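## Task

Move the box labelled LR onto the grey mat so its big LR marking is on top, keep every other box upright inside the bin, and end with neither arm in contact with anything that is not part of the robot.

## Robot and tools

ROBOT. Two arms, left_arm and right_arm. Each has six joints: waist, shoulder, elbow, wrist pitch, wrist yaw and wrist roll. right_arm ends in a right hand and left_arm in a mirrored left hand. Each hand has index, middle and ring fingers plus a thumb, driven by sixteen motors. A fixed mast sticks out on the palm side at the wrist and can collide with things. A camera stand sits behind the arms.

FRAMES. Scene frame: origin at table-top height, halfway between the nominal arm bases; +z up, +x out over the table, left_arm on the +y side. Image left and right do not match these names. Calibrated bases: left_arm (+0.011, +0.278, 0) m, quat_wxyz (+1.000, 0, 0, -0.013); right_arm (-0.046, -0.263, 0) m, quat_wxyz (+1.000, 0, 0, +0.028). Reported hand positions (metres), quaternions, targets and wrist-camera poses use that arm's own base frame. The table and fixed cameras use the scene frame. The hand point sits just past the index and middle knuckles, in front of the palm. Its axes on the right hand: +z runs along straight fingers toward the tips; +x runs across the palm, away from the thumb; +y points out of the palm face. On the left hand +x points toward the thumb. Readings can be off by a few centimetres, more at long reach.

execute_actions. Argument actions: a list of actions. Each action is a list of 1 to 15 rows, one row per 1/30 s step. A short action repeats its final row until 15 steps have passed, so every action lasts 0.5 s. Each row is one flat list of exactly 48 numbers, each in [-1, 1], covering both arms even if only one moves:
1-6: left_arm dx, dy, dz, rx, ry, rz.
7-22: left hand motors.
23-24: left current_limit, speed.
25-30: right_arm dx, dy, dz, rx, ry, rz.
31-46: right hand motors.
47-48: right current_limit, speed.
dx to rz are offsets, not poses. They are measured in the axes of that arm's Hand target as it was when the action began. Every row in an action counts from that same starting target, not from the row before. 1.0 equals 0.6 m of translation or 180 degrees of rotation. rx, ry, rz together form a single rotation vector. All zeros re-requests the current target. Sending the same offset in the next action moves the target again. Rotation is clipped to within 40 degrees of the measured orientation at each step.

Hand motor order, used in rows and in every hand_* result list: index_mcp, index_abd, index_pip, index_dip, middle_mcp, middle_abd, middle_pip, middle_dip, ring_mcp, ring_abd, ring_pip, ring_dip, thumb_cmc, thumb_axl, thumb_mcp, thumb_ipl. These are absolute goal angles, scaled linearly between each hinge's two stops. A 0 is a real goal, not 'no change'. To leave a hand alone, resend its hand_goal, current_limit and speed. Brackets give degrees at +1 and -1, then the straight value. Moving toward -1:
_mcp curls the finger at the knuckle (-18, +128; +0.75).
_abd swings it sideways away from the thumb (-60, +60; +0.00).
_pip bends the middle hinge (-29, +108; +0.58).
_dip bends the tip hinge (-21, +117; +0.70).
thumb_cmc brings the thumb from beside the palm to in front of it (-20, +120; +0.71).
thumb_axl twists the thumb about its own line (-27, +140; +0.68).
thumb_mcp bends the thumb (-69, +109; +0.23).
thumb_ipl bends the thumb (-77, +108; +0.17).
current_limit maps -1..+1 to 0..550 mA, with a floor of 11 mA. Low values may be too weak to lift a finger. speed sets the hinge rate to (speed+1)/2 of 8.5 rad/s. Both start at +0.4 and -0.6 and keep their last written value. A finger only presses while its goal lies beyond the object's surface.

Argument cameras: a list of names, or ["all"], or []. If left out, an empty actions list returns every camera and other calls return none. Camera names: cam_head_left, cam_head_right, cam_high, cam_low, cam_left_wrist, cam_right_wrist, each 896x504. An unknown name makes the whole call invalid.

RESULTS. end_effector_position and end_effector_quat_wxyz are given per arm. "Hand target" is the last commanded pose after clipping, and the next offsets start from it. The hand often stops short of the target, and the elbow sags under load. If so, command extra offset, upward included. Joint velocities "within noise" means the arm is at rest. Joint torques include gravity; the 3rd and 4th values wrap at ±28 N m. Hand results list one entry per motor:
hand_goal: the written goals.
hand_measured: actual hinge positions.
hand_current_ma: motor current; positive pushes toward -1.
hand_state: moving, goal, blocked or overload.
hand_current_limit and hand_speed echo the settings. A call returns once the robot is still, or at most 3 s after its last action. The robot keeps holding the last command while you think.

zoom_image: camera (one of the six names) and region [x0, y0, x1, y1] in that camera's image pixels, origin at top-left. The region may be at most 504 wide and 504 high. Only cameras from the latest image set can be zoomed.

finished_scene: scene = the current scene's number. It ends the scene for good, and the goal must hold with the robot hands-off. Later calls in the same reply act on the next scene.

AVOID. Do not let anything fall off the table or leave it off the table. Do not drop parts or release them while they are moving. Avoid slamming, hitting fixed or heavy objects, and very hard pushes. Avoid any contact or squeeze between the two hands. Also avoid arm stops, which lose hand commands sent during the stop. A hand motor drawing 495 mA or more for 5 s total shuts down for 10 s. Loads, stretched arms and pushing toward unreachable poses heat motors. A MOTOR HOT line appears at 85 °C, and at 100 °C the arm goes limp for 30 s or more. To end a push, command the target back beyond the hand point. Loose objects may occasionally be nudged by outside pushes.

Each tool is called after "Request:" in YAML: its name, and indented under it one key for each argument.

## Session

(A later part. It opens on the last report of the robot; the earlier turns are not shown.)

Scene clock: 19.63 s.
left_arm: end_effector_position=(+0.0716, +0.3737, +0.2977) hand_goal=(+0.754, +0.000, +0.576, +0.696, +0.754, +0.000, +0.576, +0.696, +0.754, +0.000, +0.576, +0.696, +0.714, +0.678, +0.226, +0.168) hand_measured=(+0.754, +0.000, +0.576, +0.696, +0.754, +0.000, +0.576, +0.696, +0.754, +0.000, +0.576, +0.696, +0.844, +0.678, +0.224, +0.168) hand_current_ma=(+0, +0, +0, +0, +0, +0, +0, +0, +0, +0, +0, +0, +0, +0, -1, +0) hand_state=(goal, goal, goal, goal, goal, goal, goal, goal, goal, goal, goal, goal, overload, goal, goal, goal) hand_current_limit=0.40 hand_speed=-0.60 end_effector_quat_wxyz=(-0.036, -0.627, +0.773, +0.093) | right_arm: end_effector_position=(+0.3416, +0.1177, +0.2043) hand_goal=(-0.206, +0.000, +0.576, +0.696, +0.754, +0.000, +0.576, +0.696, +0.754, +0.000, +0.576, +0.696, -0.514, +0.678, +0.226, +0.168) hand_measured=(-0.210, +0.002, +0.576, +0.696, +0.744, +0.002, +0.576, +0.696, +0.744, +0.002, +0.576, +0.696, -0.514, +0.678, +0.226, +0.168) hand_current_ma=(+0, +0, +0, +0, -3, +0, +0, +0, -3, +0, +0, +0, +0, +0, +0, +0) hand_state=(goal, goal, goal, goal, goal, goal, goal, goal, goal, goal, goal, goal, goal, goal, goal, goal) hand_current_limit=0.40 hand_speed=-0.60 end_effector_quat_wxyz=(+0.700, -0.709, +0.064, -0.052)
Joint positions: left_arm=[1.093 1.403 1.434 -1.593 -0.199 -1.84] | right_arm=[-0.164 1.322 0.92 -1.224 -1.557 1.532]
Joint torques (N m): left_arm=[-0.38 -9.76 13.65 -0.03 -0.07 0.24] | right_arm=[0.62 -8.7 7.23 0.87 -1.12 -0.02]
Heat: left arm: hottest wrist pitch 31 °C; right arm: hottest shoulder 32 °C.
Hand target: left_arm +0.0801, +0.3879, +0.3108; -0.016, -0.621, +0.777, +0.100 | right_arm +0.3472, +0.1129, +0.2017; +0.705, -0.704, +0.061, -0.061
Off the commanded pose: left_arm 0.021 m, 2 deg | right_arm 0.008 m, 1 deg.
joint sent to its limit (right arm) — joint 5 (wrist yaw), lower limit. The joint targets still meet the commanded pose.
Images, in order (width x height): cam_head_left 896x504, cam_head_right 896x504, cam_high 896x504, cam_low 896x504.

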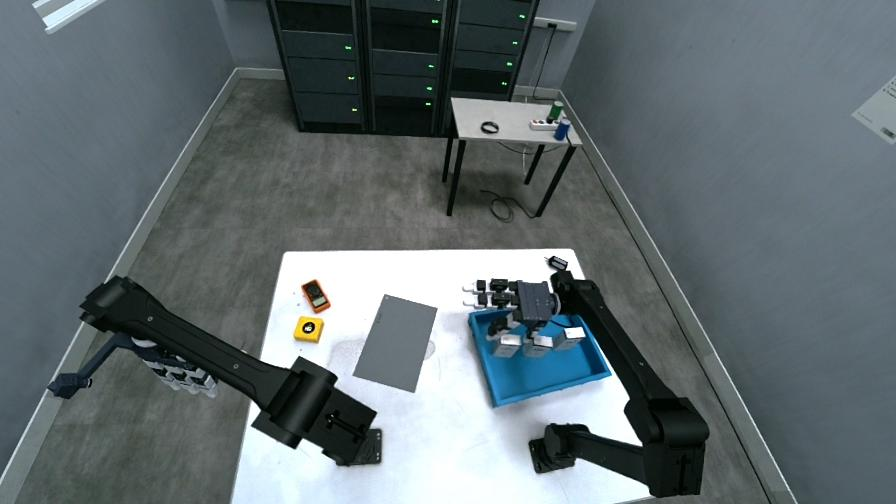

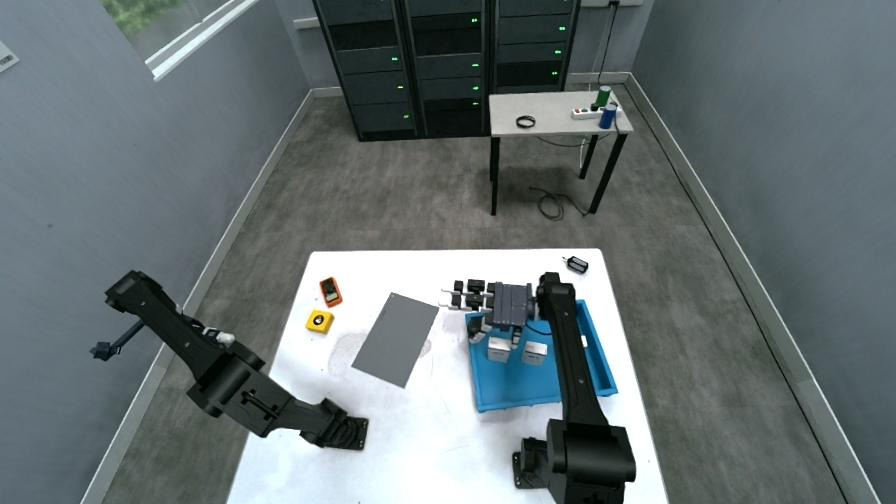

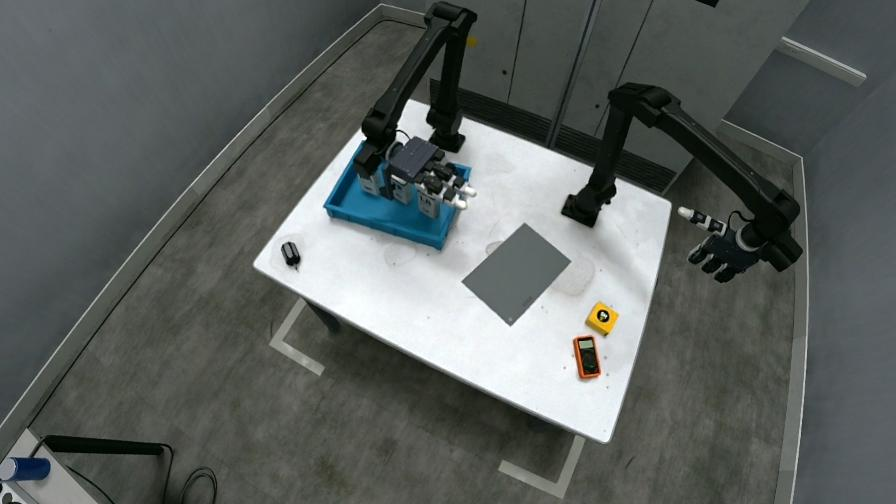

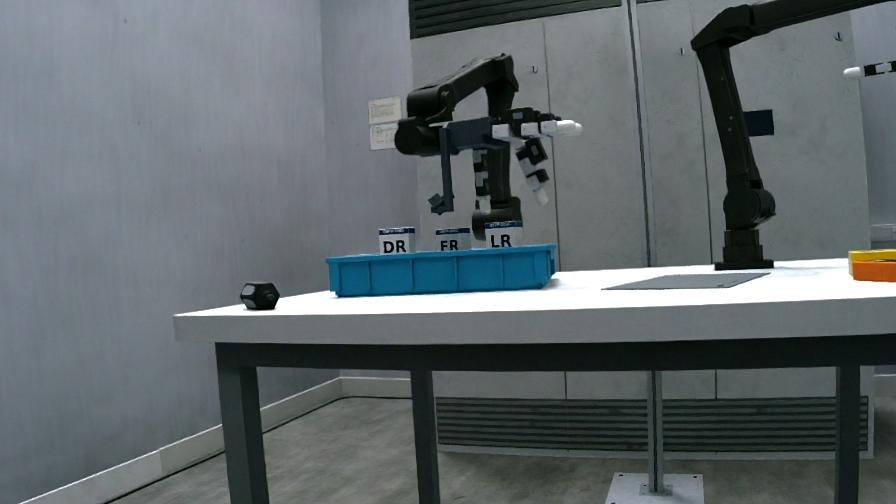

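Request:
execute_actions:
  actions:
    - [[0,0,0,0,0,0,0.754,0,0.576,0.696,0.754,0,0.576,0.696,0.754,0,0.576,0.696,0.714,0.678,0.226,0.168,0.4,-0.6,0.0153,0.0283,-0.015,0,0,0,-0.2055,0,0.576,0.696,0.754,0,0.576,0.696,0.754,0,0.576,0.696,-0.514,0.678,0.226,0.168,0.4,-0.6]]
  cameras: ["cam_high","cam_head_left","cam_head_right","cam_low"]

Request:
zoom_image:
  camera: "cam_head_left"
  region: [450, 250, 620, 410]

Request:
zoom_image:
  camera: "cam_head_right"
  region: [430, 250, 620, 420]

Request:
zoom_image:
  camera: "cam_low"
  region: [370, 100, 600, 300]

Scene clock: 21.10 s.
left_arm: end_effector_position=(+0.0716, +0.3737, +0.2977) hand_goal=(+0.754, +0.000, +0.576, +0.696, +0.754, +0.000, +0.576, +0.696, +0.754, +0.000, +0.576, +0.696, +0.714, +0.678, +0.226, +0.168) hand_measured=(+0.754, +0.000, +0.576, +0.696, +0.754, +0.000, +0.576, +0.696, +0.754, +0.000, +0.576, +0.696, +0.844, +0.678, +0.224, +0.168) hand_current_ma=(+0, +0, +0, +0, +0, +0, +0, +0, +0, +0, +0, +0, +0, +0, -1, +0) hand_state=(goal, goal, goal, goal, goal, goal, goal, goal, goal, goal, goal, goal, overload, goal, goal, goal) hand_current_limit=0.40 hand_speed=-0.60 end_effector_quat_wxyz=(-0.036, -0.627, +0.773, +0.093) | right_arm: end_effector_position=(+0.3532, +0.1068, +0.1924) hand_goal=(-0.206, +0.000, +0.576, +0.696, +0.754, +0.000, +0.576, +0.696, +0.754, +0.000, +0.576, +0.696, -0.514, +0.678, +0.226, +0.168) hand_measured=(-0.210, +0.002, +0.576, +0.696, +0.744, +0.002, +0.576, +0.696, +0.744, +0.002, +0.576, +0.696, -0.514, +0.678, +0.226, +0.168) hand_current_ma=(+0, +0, +0, +0, -3, +0, +0, +0, -3, +0, +0, +0, +0, +0, +0, +0) hand_state=(goal, goal, goal, goal, goal, goal, goal, goal, goal, goal, goal, goal, goal, goal, goal, goal) hand_current_limit=0.40 hand_speed=-0.60 end_effector_quat_wxyz=(+0.699, -0.709, +0.064, -0.070)
Joint positions: left_arm=[1.093 1.403 1.434 -1.593 -0.199 -1.84] | right_arm=[-0.191 1.356 0.92 -1.207 -1.557 1.49]
Joint torques (N m): left_arm=[-0.32 -9.76 13.65 -0.03 -0.07 0.24] | right_arm=[0.67 -8.41 6.45 0.49 -1.13 -0.04]
Heat: left arm: hottest wrist pitch 31 °C; right arm: hottest shoulder 32 °C.
Hand target: left_arm +0.0801, +0.3879, +0.3108; -0.016, -0.621, +0.777, +0.100 | right_arm +0.3546, +0.1024, +0.1847; +0.705, -0.704, +0.061, -0.061
Off the commanded pose: left_arm 0.021 m, 2 deg | right_arm 0.009 m, 1 deg.
joint sent to its limit (right arm) — joint 5 (wrist yaw), lower limit. The joint targets still meet the commanded pose.
Images, in order (width x height): cam_head_left 896x504, cam_head_right 896x504, cam_high 896x504, cam_low 896x504.

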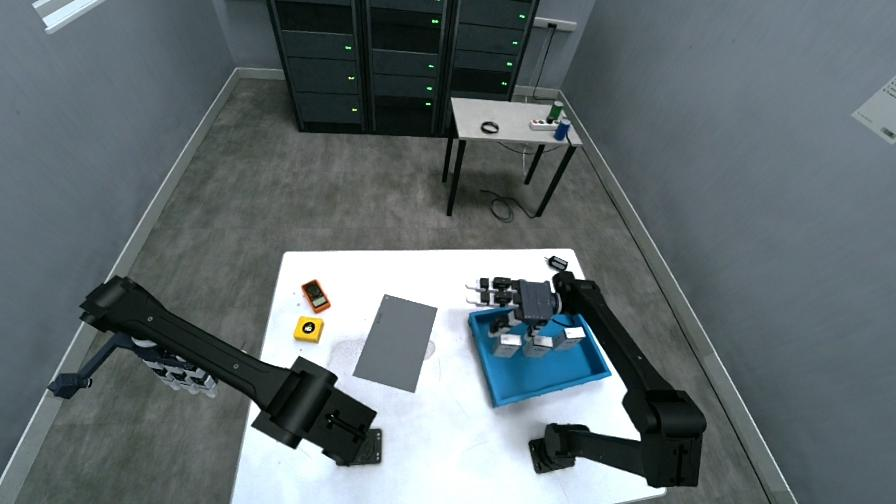

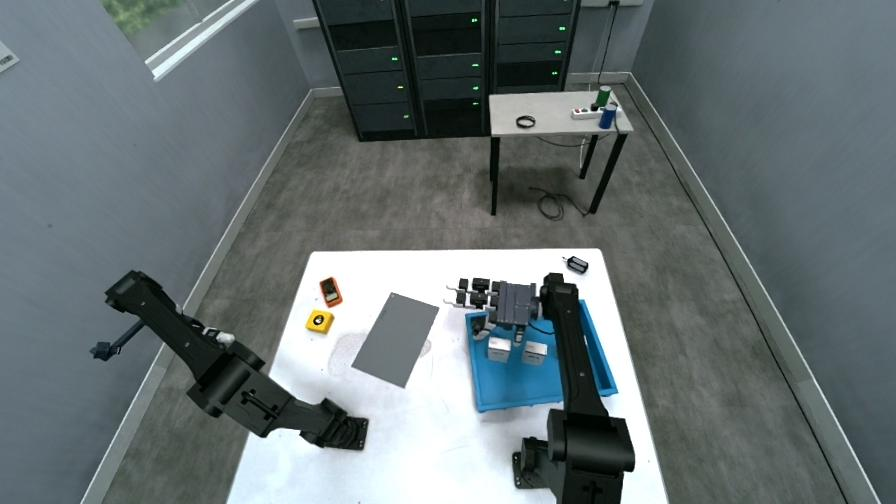

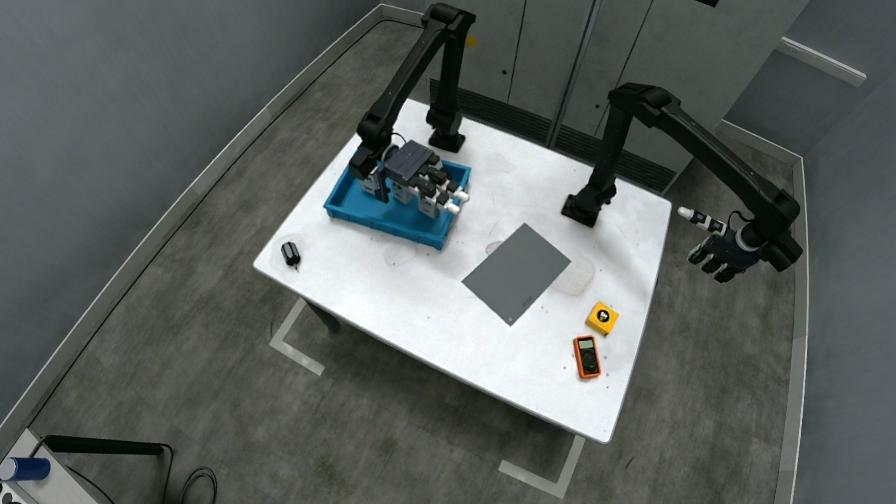

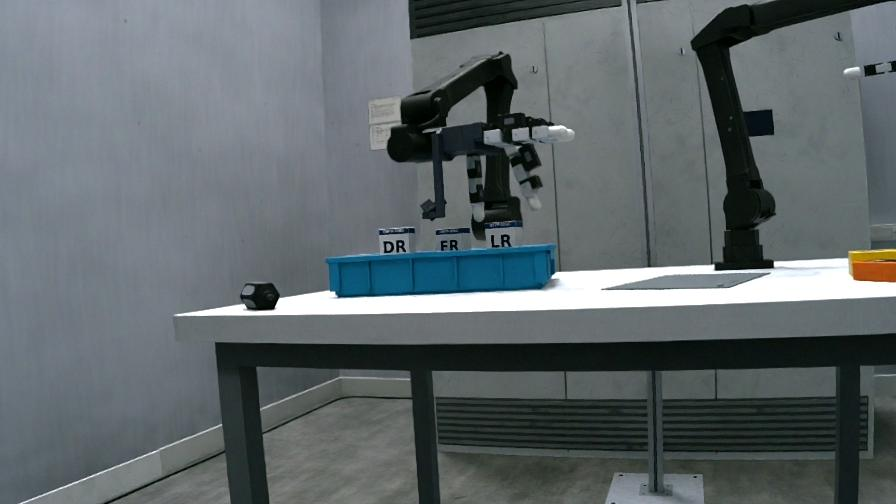

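Scaled by 2.965 from the camera's 896x504 image, which has a finer 1280x720 frame.

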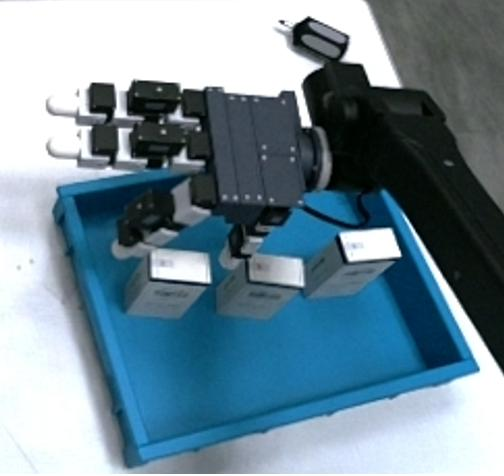

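Scaled by 2.653 from the camera's 896x504 image, which has a finer 1280x720 frame.

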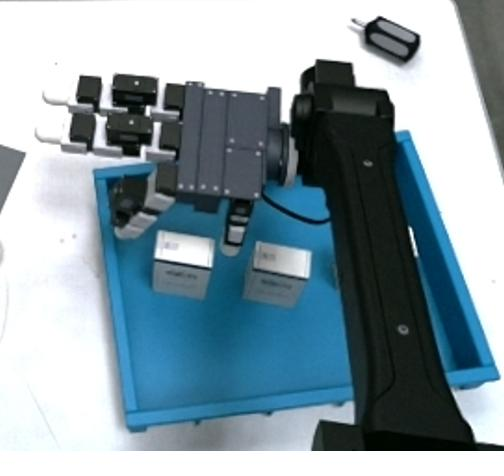

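Scaled by 2.191 from the camera's 896x504 image, which has a finer 1280x720 frame.

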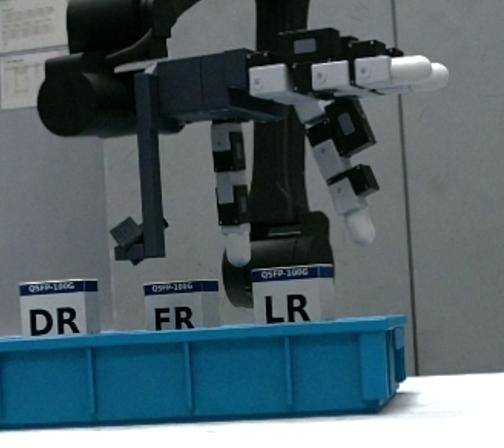

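Request:
execute_actions:
  actions:
    - [[0,0,0,0,0,0,0.754,0,0.576,0.696,0.754,0,0.576,0.696,0.754,0,0.576,0.696,0.714,0.678,0.226,0.168,0.4,-0.6,0,0.0417,0,0,0,0,-0.2055,0,0.576,0.696,0.754,0,0.576,0.696,0.754,0,0.576,0.696,-0.514,0.678,0.226,0.168,0.4,-0.6]]
  cameras: ["cam_high","cam_head_left","cam_head_right","cam_low"]

Request:
zoom_image:
  camera: "cam_head_left"
  region: [450, 250, 620, 410]

Request:
zoom_image:
  camera: "cam_head_right"
  region: [430, 250, 620, 420]

Request:
zoom_image:
  camera: "cam_low"
  region: [370, 100, 600, 300]

Scene clock: 22.43 s.
left_arm: end_effector_position=(+0.0716, +0.3737, +0.2977) hand_goal=(+0.754, +0.000, +0.576, +0.696, +0.754, +0.000, +0.576, +0.696, +0.754, +0.000, +0.576, +0.696, +0.714, +0.678, +0.226, +0.168) hand_measured=(+0.754, +0.000, +0.576, +0.696, +0.754, +0.000, +0.576, +0.696, +0.754, +0.000, +0.576, +0.696, +0.844, +0.678, +0.224, +0.168) hand_current_ma=(+0, +0, +0, +0, +0, +0, +0, +0, +0, +0, +0, +0, +0, +0, -1, +0) hand_state=(goal, goal, goal, goal, goal, goal, goal, goal, goal, goal, goal, goal, overload, goal, goal, goal) hand_current_limit=0.40 hand_speed=-0.60 end_effector_quat_wxyz=(-0.036, -0.627, +0.773, +0.093) | right_arm: end_effector_position=(+0.3526, +0.1069, +0.1660) hand_goal=(-0.206, +0.000, +0.576, +0.696, +0.754, +0.000, +0.576, +0.696, +0.754, +0.000, +0.576, +0.696, -0.514, +0.678, +0.226, +0.168) hand_measured=(-0.210, +0.002, +0.576, +0.696, +0.744, +0.002, +0.576, +0.696, +0.744, +0.002, +0.576, +0.696, -0.514, +0.678, +0.226, +0.168) hand_current_ma=(+0, +0, +0, +0, -3, +0, +0, +0, -3, +0, +0, +0, +0, +0, +0, +0) hand_state=(goal, goal, goal, goal, goal, goal, goal, goal, goal, goal, goal, goal, goal, goal, goal, goal) hand_current_limit=0.40 hand_speed=-0.60 end_effector_quat_wxyz=(+0.699, -0.709, +0.066, -0.067)
Joint positions: left_arm=[1.093 1.403 1.434 -1.593 -0.199 -1.84] | right_arm=[-0.191 1.404 0.888 -1.184 -1.557 1.439]
Joint torques (N m): left_arm=[-0.32 -9.82 13.64 -0.03 -0.07 0.24] | right_arm=[0.73 -8.82 6.27 0.5 -1.1 -0.06]
Heat: left arm: hottest wrist pitch 31 °C; right arm: hottest shoulder 32 °C.
Hand target: left_arm +0.0801, +0.3879, +0.3108; -0.016, -0.621, +0.777, +0.100 | right_arm +0.3546, +0.1024, +0.1596; +0.705, -0.704, +0.061, -0.061
Off the commanded pose: left_arm 0.021 m, 2 deg | right_arm 0.008 m, 1 deg.
joint read past its limit (right arm) — joint 5 (wrist yaw), lower limit.
joint sent to its limit (right arm) — joint 5 (wrist yaw), lower limit. The joint targets still meet the commanded pose.
Images, in order (width x height): cam_head_left 896x504, cam_head_right 896x504, cam_high 896x504, cam_low 896x504.

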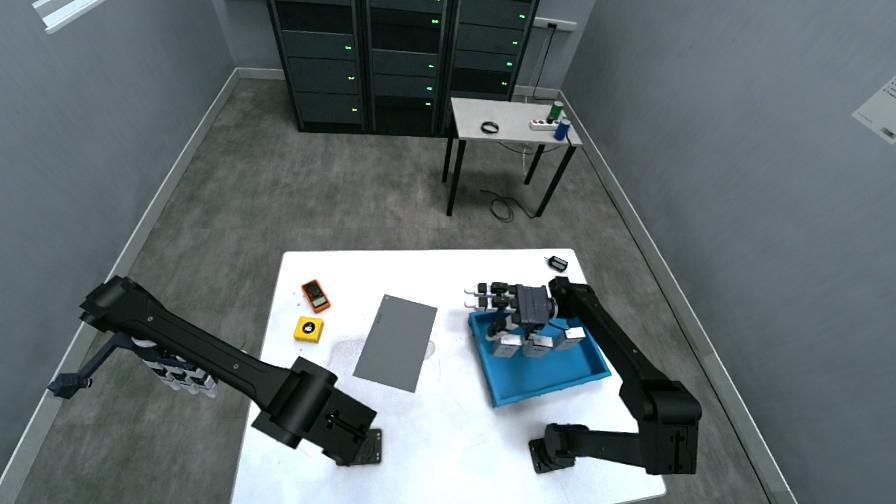

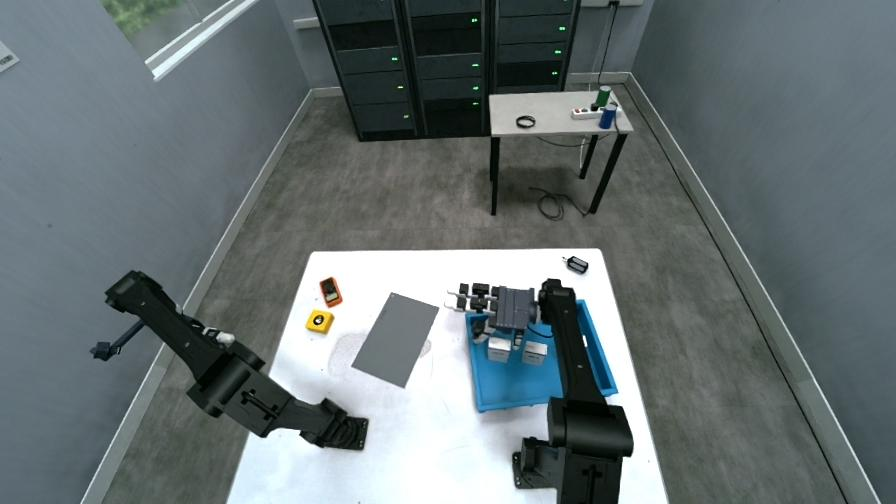

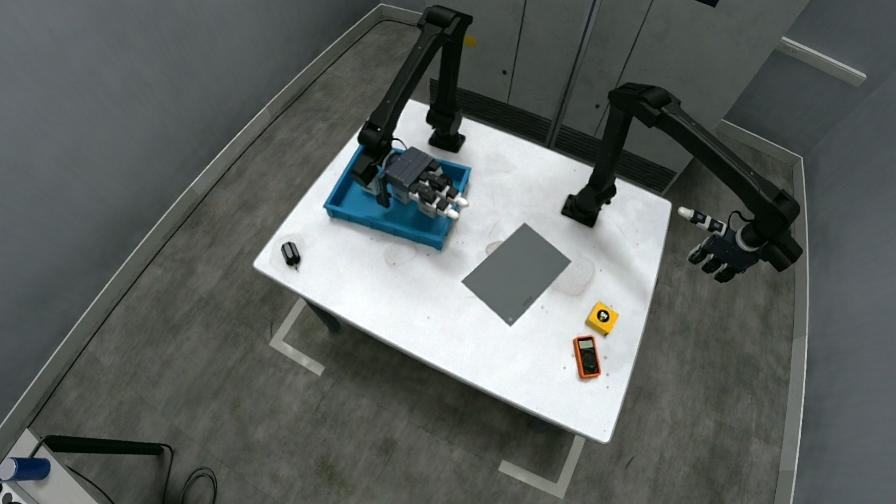

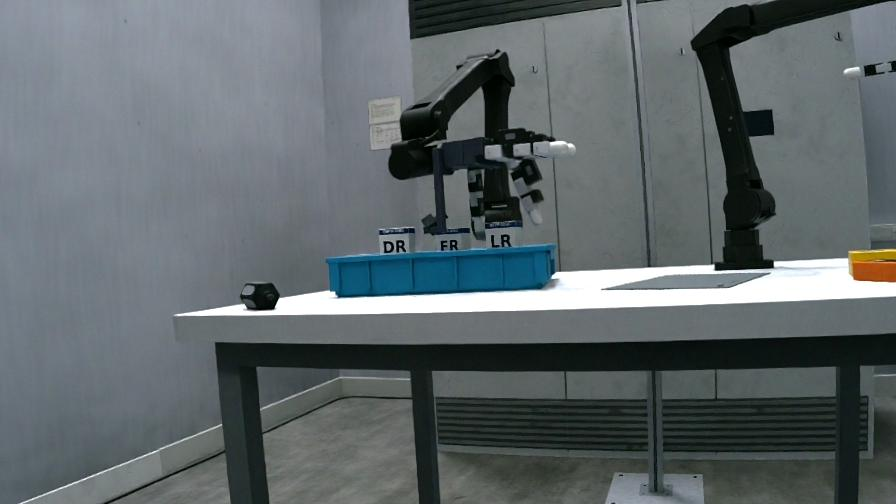

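Scaled by 2.965 from the camera's 896x504 image, which has a finer 1280x720 frame.

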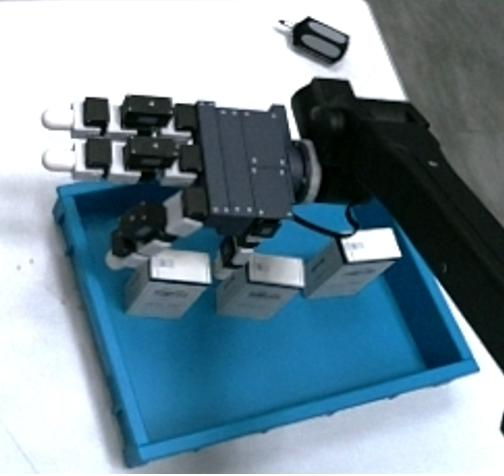

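Scaled by 2.653 from the camera's 896x504 image, which has a finer 1280x720 frame.

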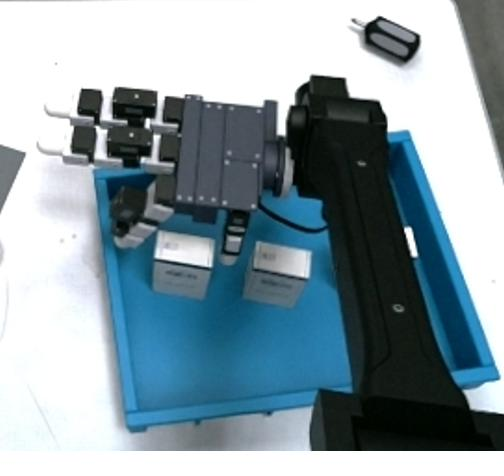

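Scaled by 2.191 from the camera's 896x504 image, which has a finer 1280x720 frame.

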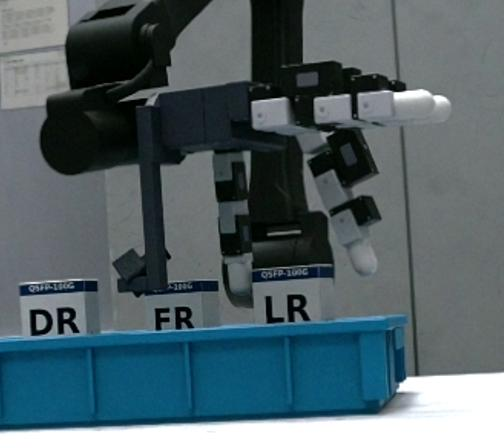

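Request:
execute_actions:
  actions:
    - [[0,0,0,0,0,0,0.754,0,0.576,0.696,0.754,0,0.576,0.696,0.754,0,0.576,0.696,0.714,0.678,0.226,0.168,0.4,-0.6,0,0.05,0,0,0,0,-0.2055,0,0.576,0.696,0.754,0,0.576,0.696,0.754,0,0.576,0.696,-0.514,0.678,0.226,0.168,0.4,-0.6]]
  cameras: ["cam_head_left","cam_head_right","cam_low"]

Request:
zoom_image:
  camera: "cam_head_left"
  region: [450, 250, 620, 410]

Request:
zoom_image:
  camera: "cam_head_right"
  region: [430, 250, 620, 420]

Request:
zoom_image:
  camera: "cam_low"
  region: [370, 100, 600, 300]

Scene clock: 23.60 s.
left_arm: end_effector_position=(+0.0716, +0.3737, +0.2977) hand_goal=(+0.754, +0.000, +0.576, +0.696, +0.754, +0.000, +0.576, +0.696, +0.754, +0.000, +0.576, +0.696, +0.714, +0.678, +0.226, +0.168) hand_measured=(+0.754, +0.000, +0.576, +0.696, +0.754, +0.000, +0.576, +0.696, +0.754, +0.000, +0.576, +0.696, +0.844, +0.678, +0.224, +0.168) hand_current_ma=(+0, +0, +0, +0, +0, +0, +0, +0, +0, +0, +0, +0, +0, +0, -1, +0) hand_state=(goal, goal, goal, goal, goal, goal, goal, goal, goal, goal, goal, goal, overload, goal, goal, goal) hand_current_limit=0.40 hand_speed=-0.60 end_effector_quat_wxyz=(-0.036, -0.627, +0.773, +0.093) | right_arm: end_effector_position=(+0.3525, +0.1070, +0.1357) hand_goal=(-0.206, +0.000, +0.576, +0.696, +0.754, +0.000, +0.576, +0.696, +0.754, +0.000, +0.576, +0.696, -0.514, +0.678, +0.226, +0.168) hand_measured=(-0.210, +0.002, +0.576, +0.696, +0.744, +0.002, +0.576, +0.696, +0.744, +0.002, +0.576, +0.696, -0.514, +0.678, +0.226, +0.168) hand_current_ma=(+0, +0, +0, +0, -3, +0, +0, +0, -3, +0, +0, +0, +0, +0, +0, +0) hand_state=(goal, goal, goal, goal, goal, goal, goal, goal, goal, goal, goal, goal, goal, goal, goal, goal) hand_current_limit=0.40 hand_speed=-0.60 end_effector_quat_wxyz=(+0.699, -0.709, +0.067, -0.066)
Joint positions: left_arm=[1.093 1.403 1.434 -1.593 -0.199 -1.84] | right_arm=[-0.191 1.465 0.856 -1.149 -1.557 1.382]
Joint torques (N m): left_arm=[-0.32 -9.82 13.65 -0.03 -0.07 0.24] | right_arm=[0.79 -9.35 5.93 0.44 -1.08 -0.08]
Heat: left arm: hottest elbow 30 °C; right arm: hottest shoulder 32 °C.
Hand target: left_arm +0.0801, +0.3879, +0.3108; -0.016, -0.621, +0.777, +0.100 | right_arm +0.3546, +0.1024, +0.1296; +0.705, -0.704, +0.061, -0.061
Off the commanded pose: left_arm 0.021 m, 2 deg | right_arm 0.008 m, 1 deg.
joint read past its limit (right arm) — joint 5 (wrist yaw), lower limit.
joint sent to its limit (right arm) — joint 5 (wrist yaw), lower limit. The joint targets still meet the commanded pose.
Images, in order (width x height): cam_head_left 896x504, cam_head_right 896x504, cam_low 896x504.

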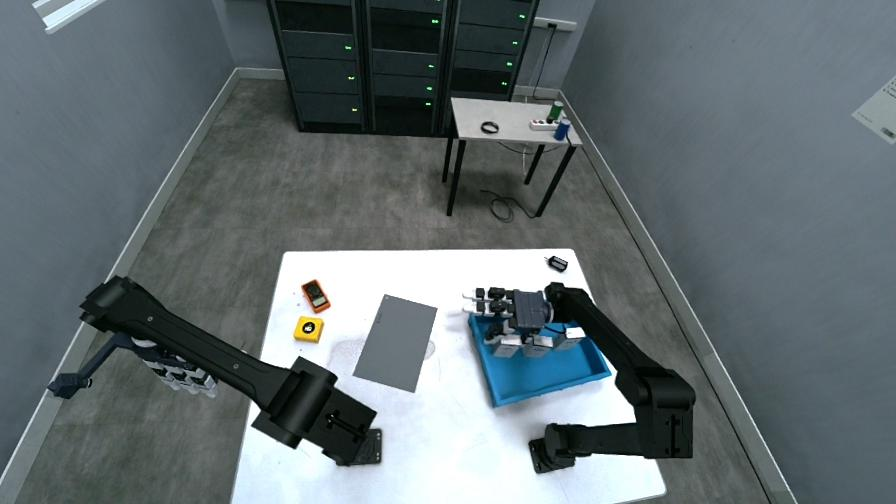

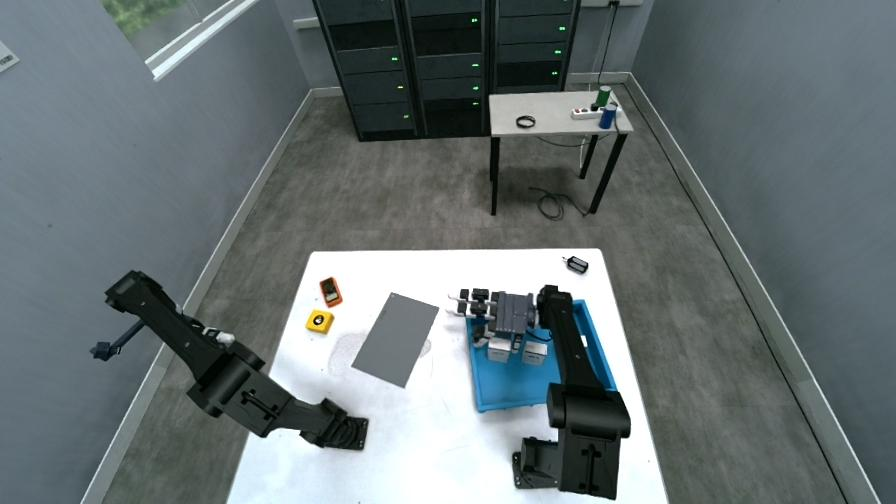

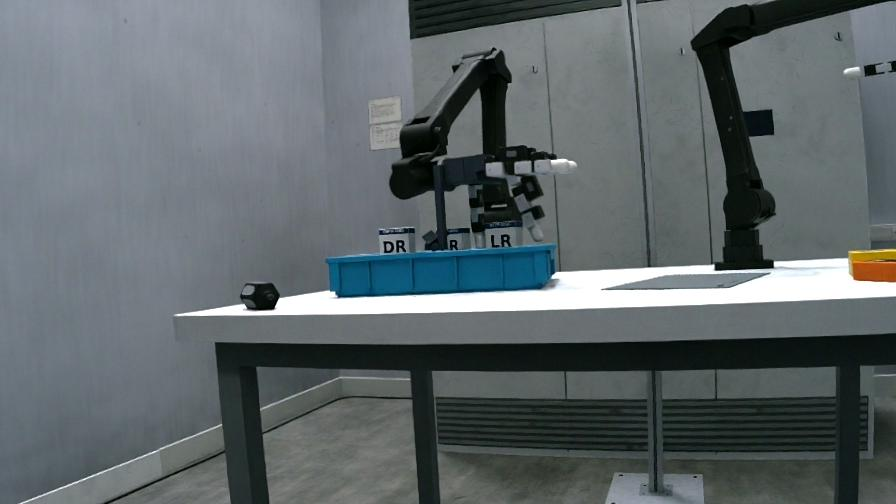

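Scaled by 2.965 from the camera's 896x504 image, which has a finer 1280x720 frame.

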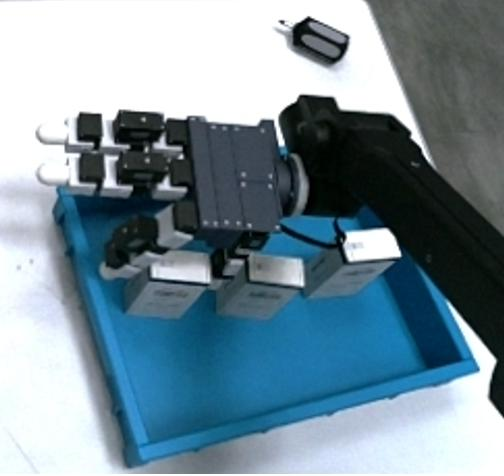

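Scaled by 2.653 from the camera's 896x504 image, which has a finer 1280x720 frame.

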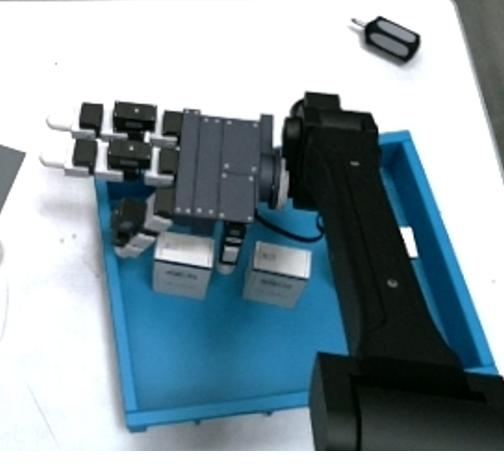

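Scaled by 2.191 from the camera's 896x504 image, which has a finer 1280x720 frame.

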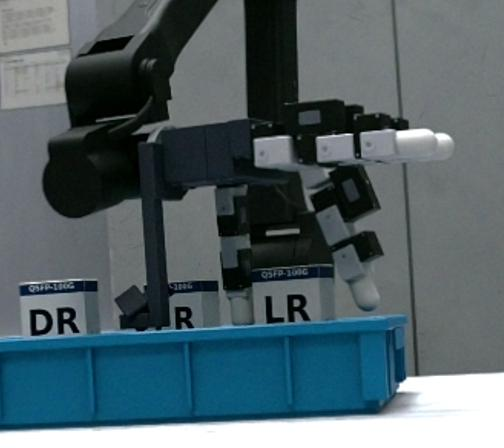

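Request:
execute_actions:
  actions:
    - [[0,0,0,0,0,0,0.754,0,0.576,0.696,0.754,0,0.576,0.696,0.754,0,0.576,0.696,0.714,0.678,0.226,0.168,0.4,-0.6,0,0,0,0,0,0,-0.342,0,0.576,0.696,0.754,0,0.576,0.696,0.754,0,0.576,0.696,-0.514,0.678,0.192,0.168,0.4,-0.85]]
    - [[0,0,0,0,0,0,0.754,0,0.576,0.696,0.754,0,0.576,0.696,0.754,0,0.576,0.696,0.714,0.678,0.226,0.168,0.4,-0.6,0,0,0,0,0,0,-0.41,0,0.576,0.696,0.754,0,0.576,0.696,0.754,0,0.576,0.696,-0.514,0.678,0.192,0.168,0.4,-0.85]]

Scene clock: 25.23 s.
left_arm: end_effector_position=(+0.0716, +0.3737, +0.2977) hand_goal=(+0.754, +0.000, +0.576, +0.696, +0.754, +0.000, +0.576, +0.696, +0.754, +0.000, +0.576, +0.696, +0.714, +0.678, +0.226, +0.168) hand_measured=(+0.754, +0.000, +0.576, +0.696, +0.754, +0.000, +0.576, +0.696, +0.754, +0.000, +0.576, +0.696, +0.844, +0.678, +0.224, +0.168) hand_current_ma=(+0, +0, +0, +0, +0, +0, +0, +0, +0, +0, +0, +0, +0, +0, -1, +0) hand_state=(goal, goal, goal, goal, goal, goal, goal, goal, goal, goal, goal, goal, overload, goal, goal, goal) hand_current_limit=0.40 hand_speed=-0.60 end_effector_quat_wxyz=(-0.036, -0.627, +0.773, +0.093) | right_arm: end_effector_position=(+0.3528, +0.1069, +0.1356) hand_goal=(-0.410, +0.000, +0.576, +0.696, +0.754, +0.000, +0.576, +0.696, +0.754, +0.000, +0.576, +0.696, -0.514, +0.678, +0.192, +0.168) hand_measured=(-0.378, +0.002, +0.580, +0.696, +0.744, +0.002, +0.576, +0.696, +0.744, +0.002, +0.576, +0.696, -0.514, +0.678, +0.202, +0.172) hand_current_ma=(+29, +0, +0, +0, -3, +0, +0, +0, -3, +0, +0, +0, +0, +0, +5, +1) hand_state=(blocked, goal, goal, goal, goal, goal, goal, goal, goal, goal, goal, goal, goal, goal, goal, goal) hand_current_limit=0.40 hand_speed=-0.85 end_effector_quat_wxyz=(+0.699, -0.709, +0.064, -0.069)
Joint positions: left_arm=[1.093 1.403 1.434 -1.593 -0.199 -1.84] | right_arm=[-0.191 1.465 0.856 -1.153 -1.557 1.371]
Joint torques (N m): left_arm=[-0.38 -9.82 13.65 -0.03 -0.07 0.24] | right_arm=[0.73 -9 6.11 0.06 -1.07 -0.07]
Motor temperatures (°C): left_arm=[28 23 31 30 24 27] | right_arm=[29 32 31 25 32 26]
Heat: left arm: hottest elbow 31 °C; right arm: hottest shoulder 32 °C.
Hand target: left_arm +0.0801, +0.3879, +0.3108; -0.016, -0.621, +0.777, +0.100 | right_arm +0.3546, +0.1024, +0.1296; +0.705, -0.704, +0.061, -0.061
Off the commanded pose: left_arm 0.021 m, 2 deg | right_arm 0.008 m, 1 deg.
joint read past its limit (right arm) — joint 5 (wrist yaw), lower limit.
joint sent to its limit (right arm) — joint 5 (wrist yaw), lower limit. The joint targets still meet the commanded pose.

Request:
execute_actions:
  actions:
    - [[0,0,0,0,0,0,0.754,0,0.576,0.696,0.754,0,0.576,0.696,0.754,0,0.576,0.696,0.714,0.678,0.226,0.168,0.4,-0.6,0,0,0,0,0,0,-0.48,0,0.53,0.67,0.754,0,0.576,0.696,0.754,0,0.576,0.696,-0.514,0.678,0.14,0.13,0.4,-0.85]]

Scene clock: 27.83 s.
left_arm: end_effector_position=(+0.0716, +0.3737, +0.2977) hand_goal=(+0.754, +0.000, +0.576, +0.696, +0.754, +0.000, +0.576, +0.696, +0.754, +0.000, +0.576, +0.696, +0.714, +0.678, +0.226, +0.168) hand_measured=(+0.754, +0.000, +0.576, +0.696, +0.754, +0.000, +0.576, +0.696, +0.754, +0.000, +0.576, +0.696, +0.844, +0.678, +0.224, +0.168) hand_current_ma=(+0, +0, +0, +0, +0, +0, +0, +0, +0, +0, +0, +0, +0, +0, -1, +0) hand_state=(goal, goal, goal, goal, goal, goal, goal, goal, goal, goal, goal, goal, overload, goal, goal, goal) hand_current_limit=0.40 hand_speed=-0.60 end_effector_quat_wxyz=(-0.036, -0.627, +0.773, +0.093) | right_arm: end_effector_position=(+0.3528, +0.1069, +0.1356) hand_goal=(-0.480, +0.000, +0.530, +0.670, +0.754, +0.000, +0.576, +0.696, +0.754, +0.000, +0.576, +0.696, -0.514, +0.678, +0.140, +0.130) hand_measured=(-0.382, +0.002, +0.568, +0.672, +0.744, +0.002, +0.576, +0.696, +0.744, +0.002, +0.576, +0.696, -0.516, +0.678, +0.202, +0.166) hand_current_ma=(+203, +0, +33, +0, -3, +0, +0, +0, -3, +0, +0, +0, +0, +0, +128, +52) hand_state=(blocked, goal, blocked, goal, goal, goal, goal, goal, goal, goal, goal, goal, goal, goal, blocked, blocked) hand_current_limit=0.40 hand_speed=-0.85 end_effector_quat_wxyz=(+0.699, -0.709, +0.064, -0.069)
Joint positions: left_arm=[1.093 1.403 1.434 -1.593 -0.199 -1.84] | right_arm=[-0.191 1.465 0.856 -1.154 -1.557 1.371]
Joint torques (N m): left_arm=[-0.38 -9.76 13.65 -0.03 -0.07 0.24] | right_arm=[0.67 -9.05 6.13 0.05 -1.06 -0.09]
Heat: left arm: hottest elbow 31 °C; right arm: hottest shoulder 32 °C.
Hand target: left_arm +0.0801, +0.3879, +0.3108; -0.016, -0.621, +0.777, +0.100 | right_arm +0.3546, +0.1024, +0.1296; +0.705, -0.704, +0.061, -0.061
Off the commanded pose: left_arm 0.021 m, 2 deg | right_arm 0.008 m, 1 deg.
joint read past its limit (right arm) — joint 5 (wrist yaw), lower limit.
joint sent to its limit (right arm) — joint 5 (wrist yaw), lower limit. The joint targets still meet the commanded pose.

Request:
execute_actions:
  actions:
    - [[0,0,0,0,0,0,0.754,0,0.576,0.696,0.754,0,0.576,0.696,0.754,0,0.576,0.696,0.714,0.678,0.226,0.168,0.4,-0.6,0,0,0,0,0,0,-0.52,0,0.51,0.66,0.754,0,0.576,0.696,0.754,0,0.576,0.696,-0.514,0.678,0.115,0.115,0.4,-0.85]]
    - [[0,0,0,0,0,0,0.754,0,0.576,0.696,0.754,0,0.576,0.696,0.754,0,0.576,0.696,0.714,0.678,0.226,0.168,0.4,-0.6,0,-0.04,0,0,0,0,-0.52,0,0.51,0.66,0.754,0,0.576,0.696,0.754,0,0.576,0.696,-0.514,0.678,0.115,0.115,0.4,-0.85]]
  cameras: ["cam_high","cam_head_left","cam_head_right","cam_low"]

Request:
zoom_image:
  camera: "cam_head_left"
  region: [450, 250, 620, 410]

Request:
zoom_image:
  camera: "cam_head_right"
  region: [430, 250, 620, 420]

Request:
zoom_image:
  camera: "cam_low"
  region: [370, 100, 600, 300]

Scene clock: 29.63 s.
left_arm: end_effector_position=(+0.0716, +0.3737, +0.2977) hand_goal=(+0.754, +0.000, +0.576, +0.696, +0.754, +0.000, +0.576, +0.696, +0.754, +0.000, +0.576, +0.696, +0.714, +0.678, +0.226, +0.168) hand_measured=(+0.754, +0.000, +0.576, +0.696, +0.754, +0.000, +0.576, +0.696, +0.754, +0.000, +0.576, +0.696, +0.844, +0.678, +0.224, +0.168) hand_current_ma=(+0, +0, +0, +0, +0, +0, +0, +0, +0, +0, +0, +0, +0, +0, -1, +0) hand_state=(goal, goal, goal, goal, goal, goal, goal, goal, goal, goal, goal, goal, overload, goal, goal, goal) hand_current_limit=0.40 hand_speed=-0.60 end_effector_quat_wxyz=(-0.036, -0.627, +0.773, +0.093) | right_arm: end_effector_position=(+0.3438, +0.1086, +0.1407) hand_goal=(-0.520, +0.000, +0.510, +0.660, +0.754, +0.000, +0.576, +0.696, +0.754, +0.000, +0.576, +0.696, -0.514, +0.678, +0.116, +0.116) hand_measured=(-0.384, +0.002, +0.564, +0.668, +0.744, +0.002, +0.576, +0.696, +0.744, +0.002, +0.576, +0.696, -0.518, +0.678, +0.202, +0.164) hand_current_ma=(+362, +0, +65, +2, -3, +0, +0, +0, -3, +0, +0, +0, -1, +0, +229, +87) hand_state=(blocked, goal, blocked, goal, goal, goal, goal, goal, goal, goal, goal, goal, goal, goal, blocked, blocked) hand_current_limit=0.40 hand_speed=-0.85 end_effector_quat_wxyz=(+0.701, -0.707, +0.081, -0.052)
Joint positions: left_arm=[1.093 1.403 1.434 -1.593 -0.199 -1.84] | right_arm=[-0.191 1.456 0.856 -1.21 -1.557 1.371]
Joint torques (N m): left_arm=[-0.32 -9.76 13.65 -0.03 -0.07 0.24] | right_arm=[0.79 -11.4 8.34 -0.18 -1.06 0.03]
Heat: left arm: hottest elbow 32 °C; right arm: hottest shoulder 32 °C.
Hand target: left_arm +0.0801, +0.3879, +0.3108; -0.016, -0.621, +0.777, +0.100 | right_arm +0.3546, +0.1024, +0.1536; +0.705, -0.704, +0.061, -0.061
Off the commanded pose: left_arm 0.021 m, 2 deg | right_arm 0.018 m, 3 deg.
joint read past its limit (right arm) — joint 5 (wrist yaw), lower limit.
joint sent to its limit (right arm) — joint 5 (wrist yaw), lower limit. The joint targets still meet the commanded pose.
Images, in order (width x height): cam_head_left 896x504, cam_head_right 896x504, cam_high 896x504, cam_low 896x504.

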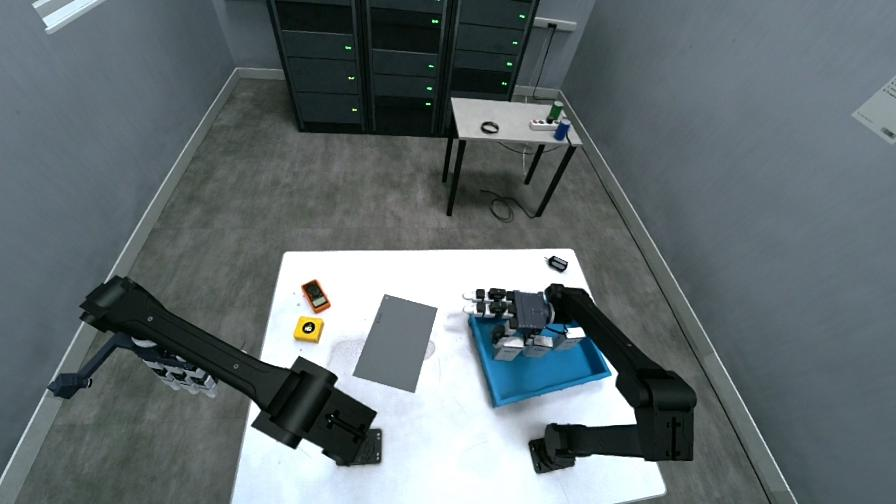

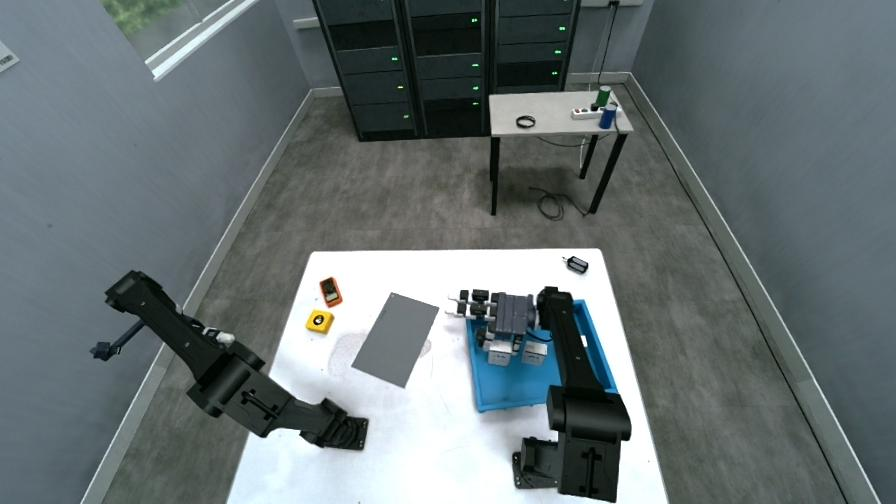

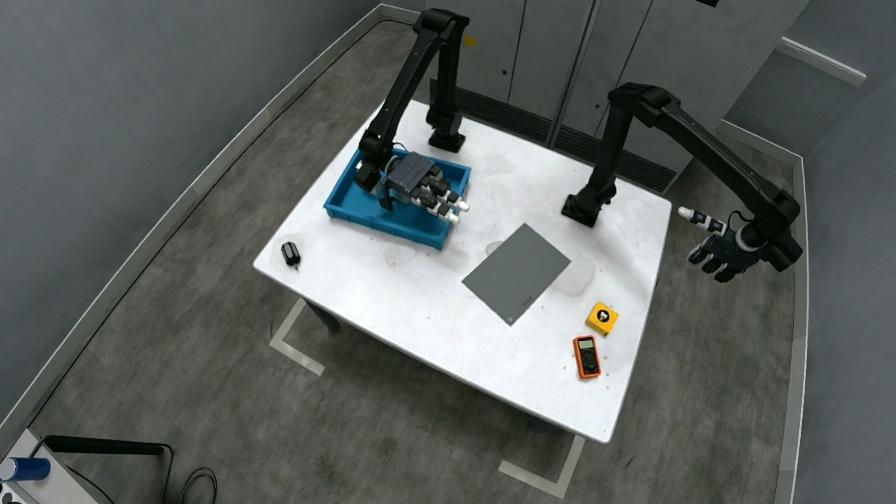

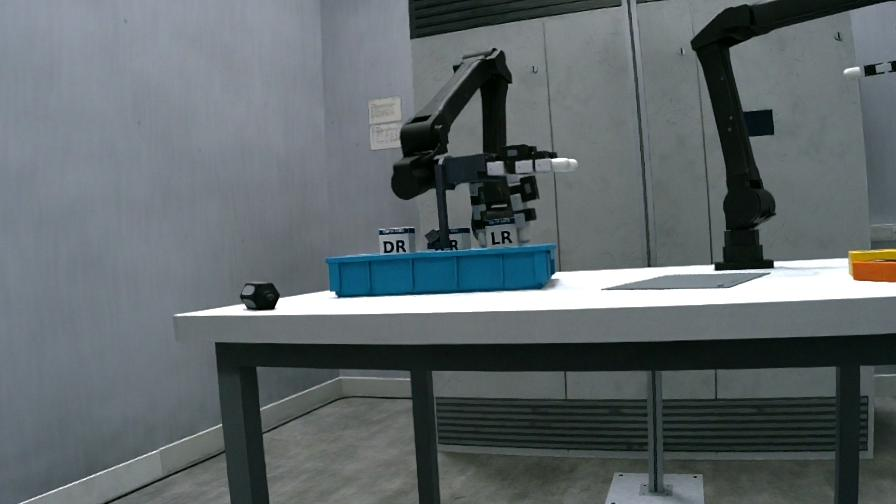

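Scaled by 2.965 from the camera's 896x504 image, which has a finer 1280x720 frame.

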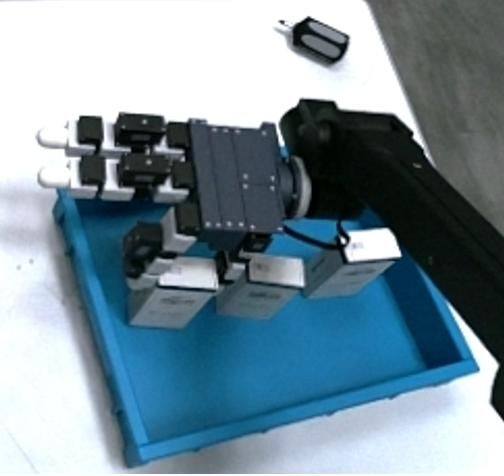

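Scaled by 2.653 from the camera's 896x504 image, which has a finer 1280x720 frame.

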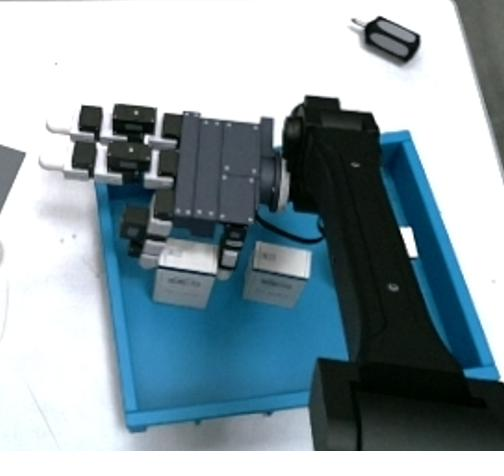

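Scaled by 2.191 from the camera's 896x504 image, which has a finer 1280x720 frame.

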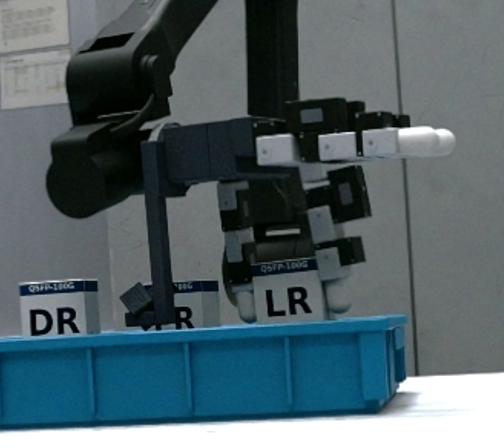

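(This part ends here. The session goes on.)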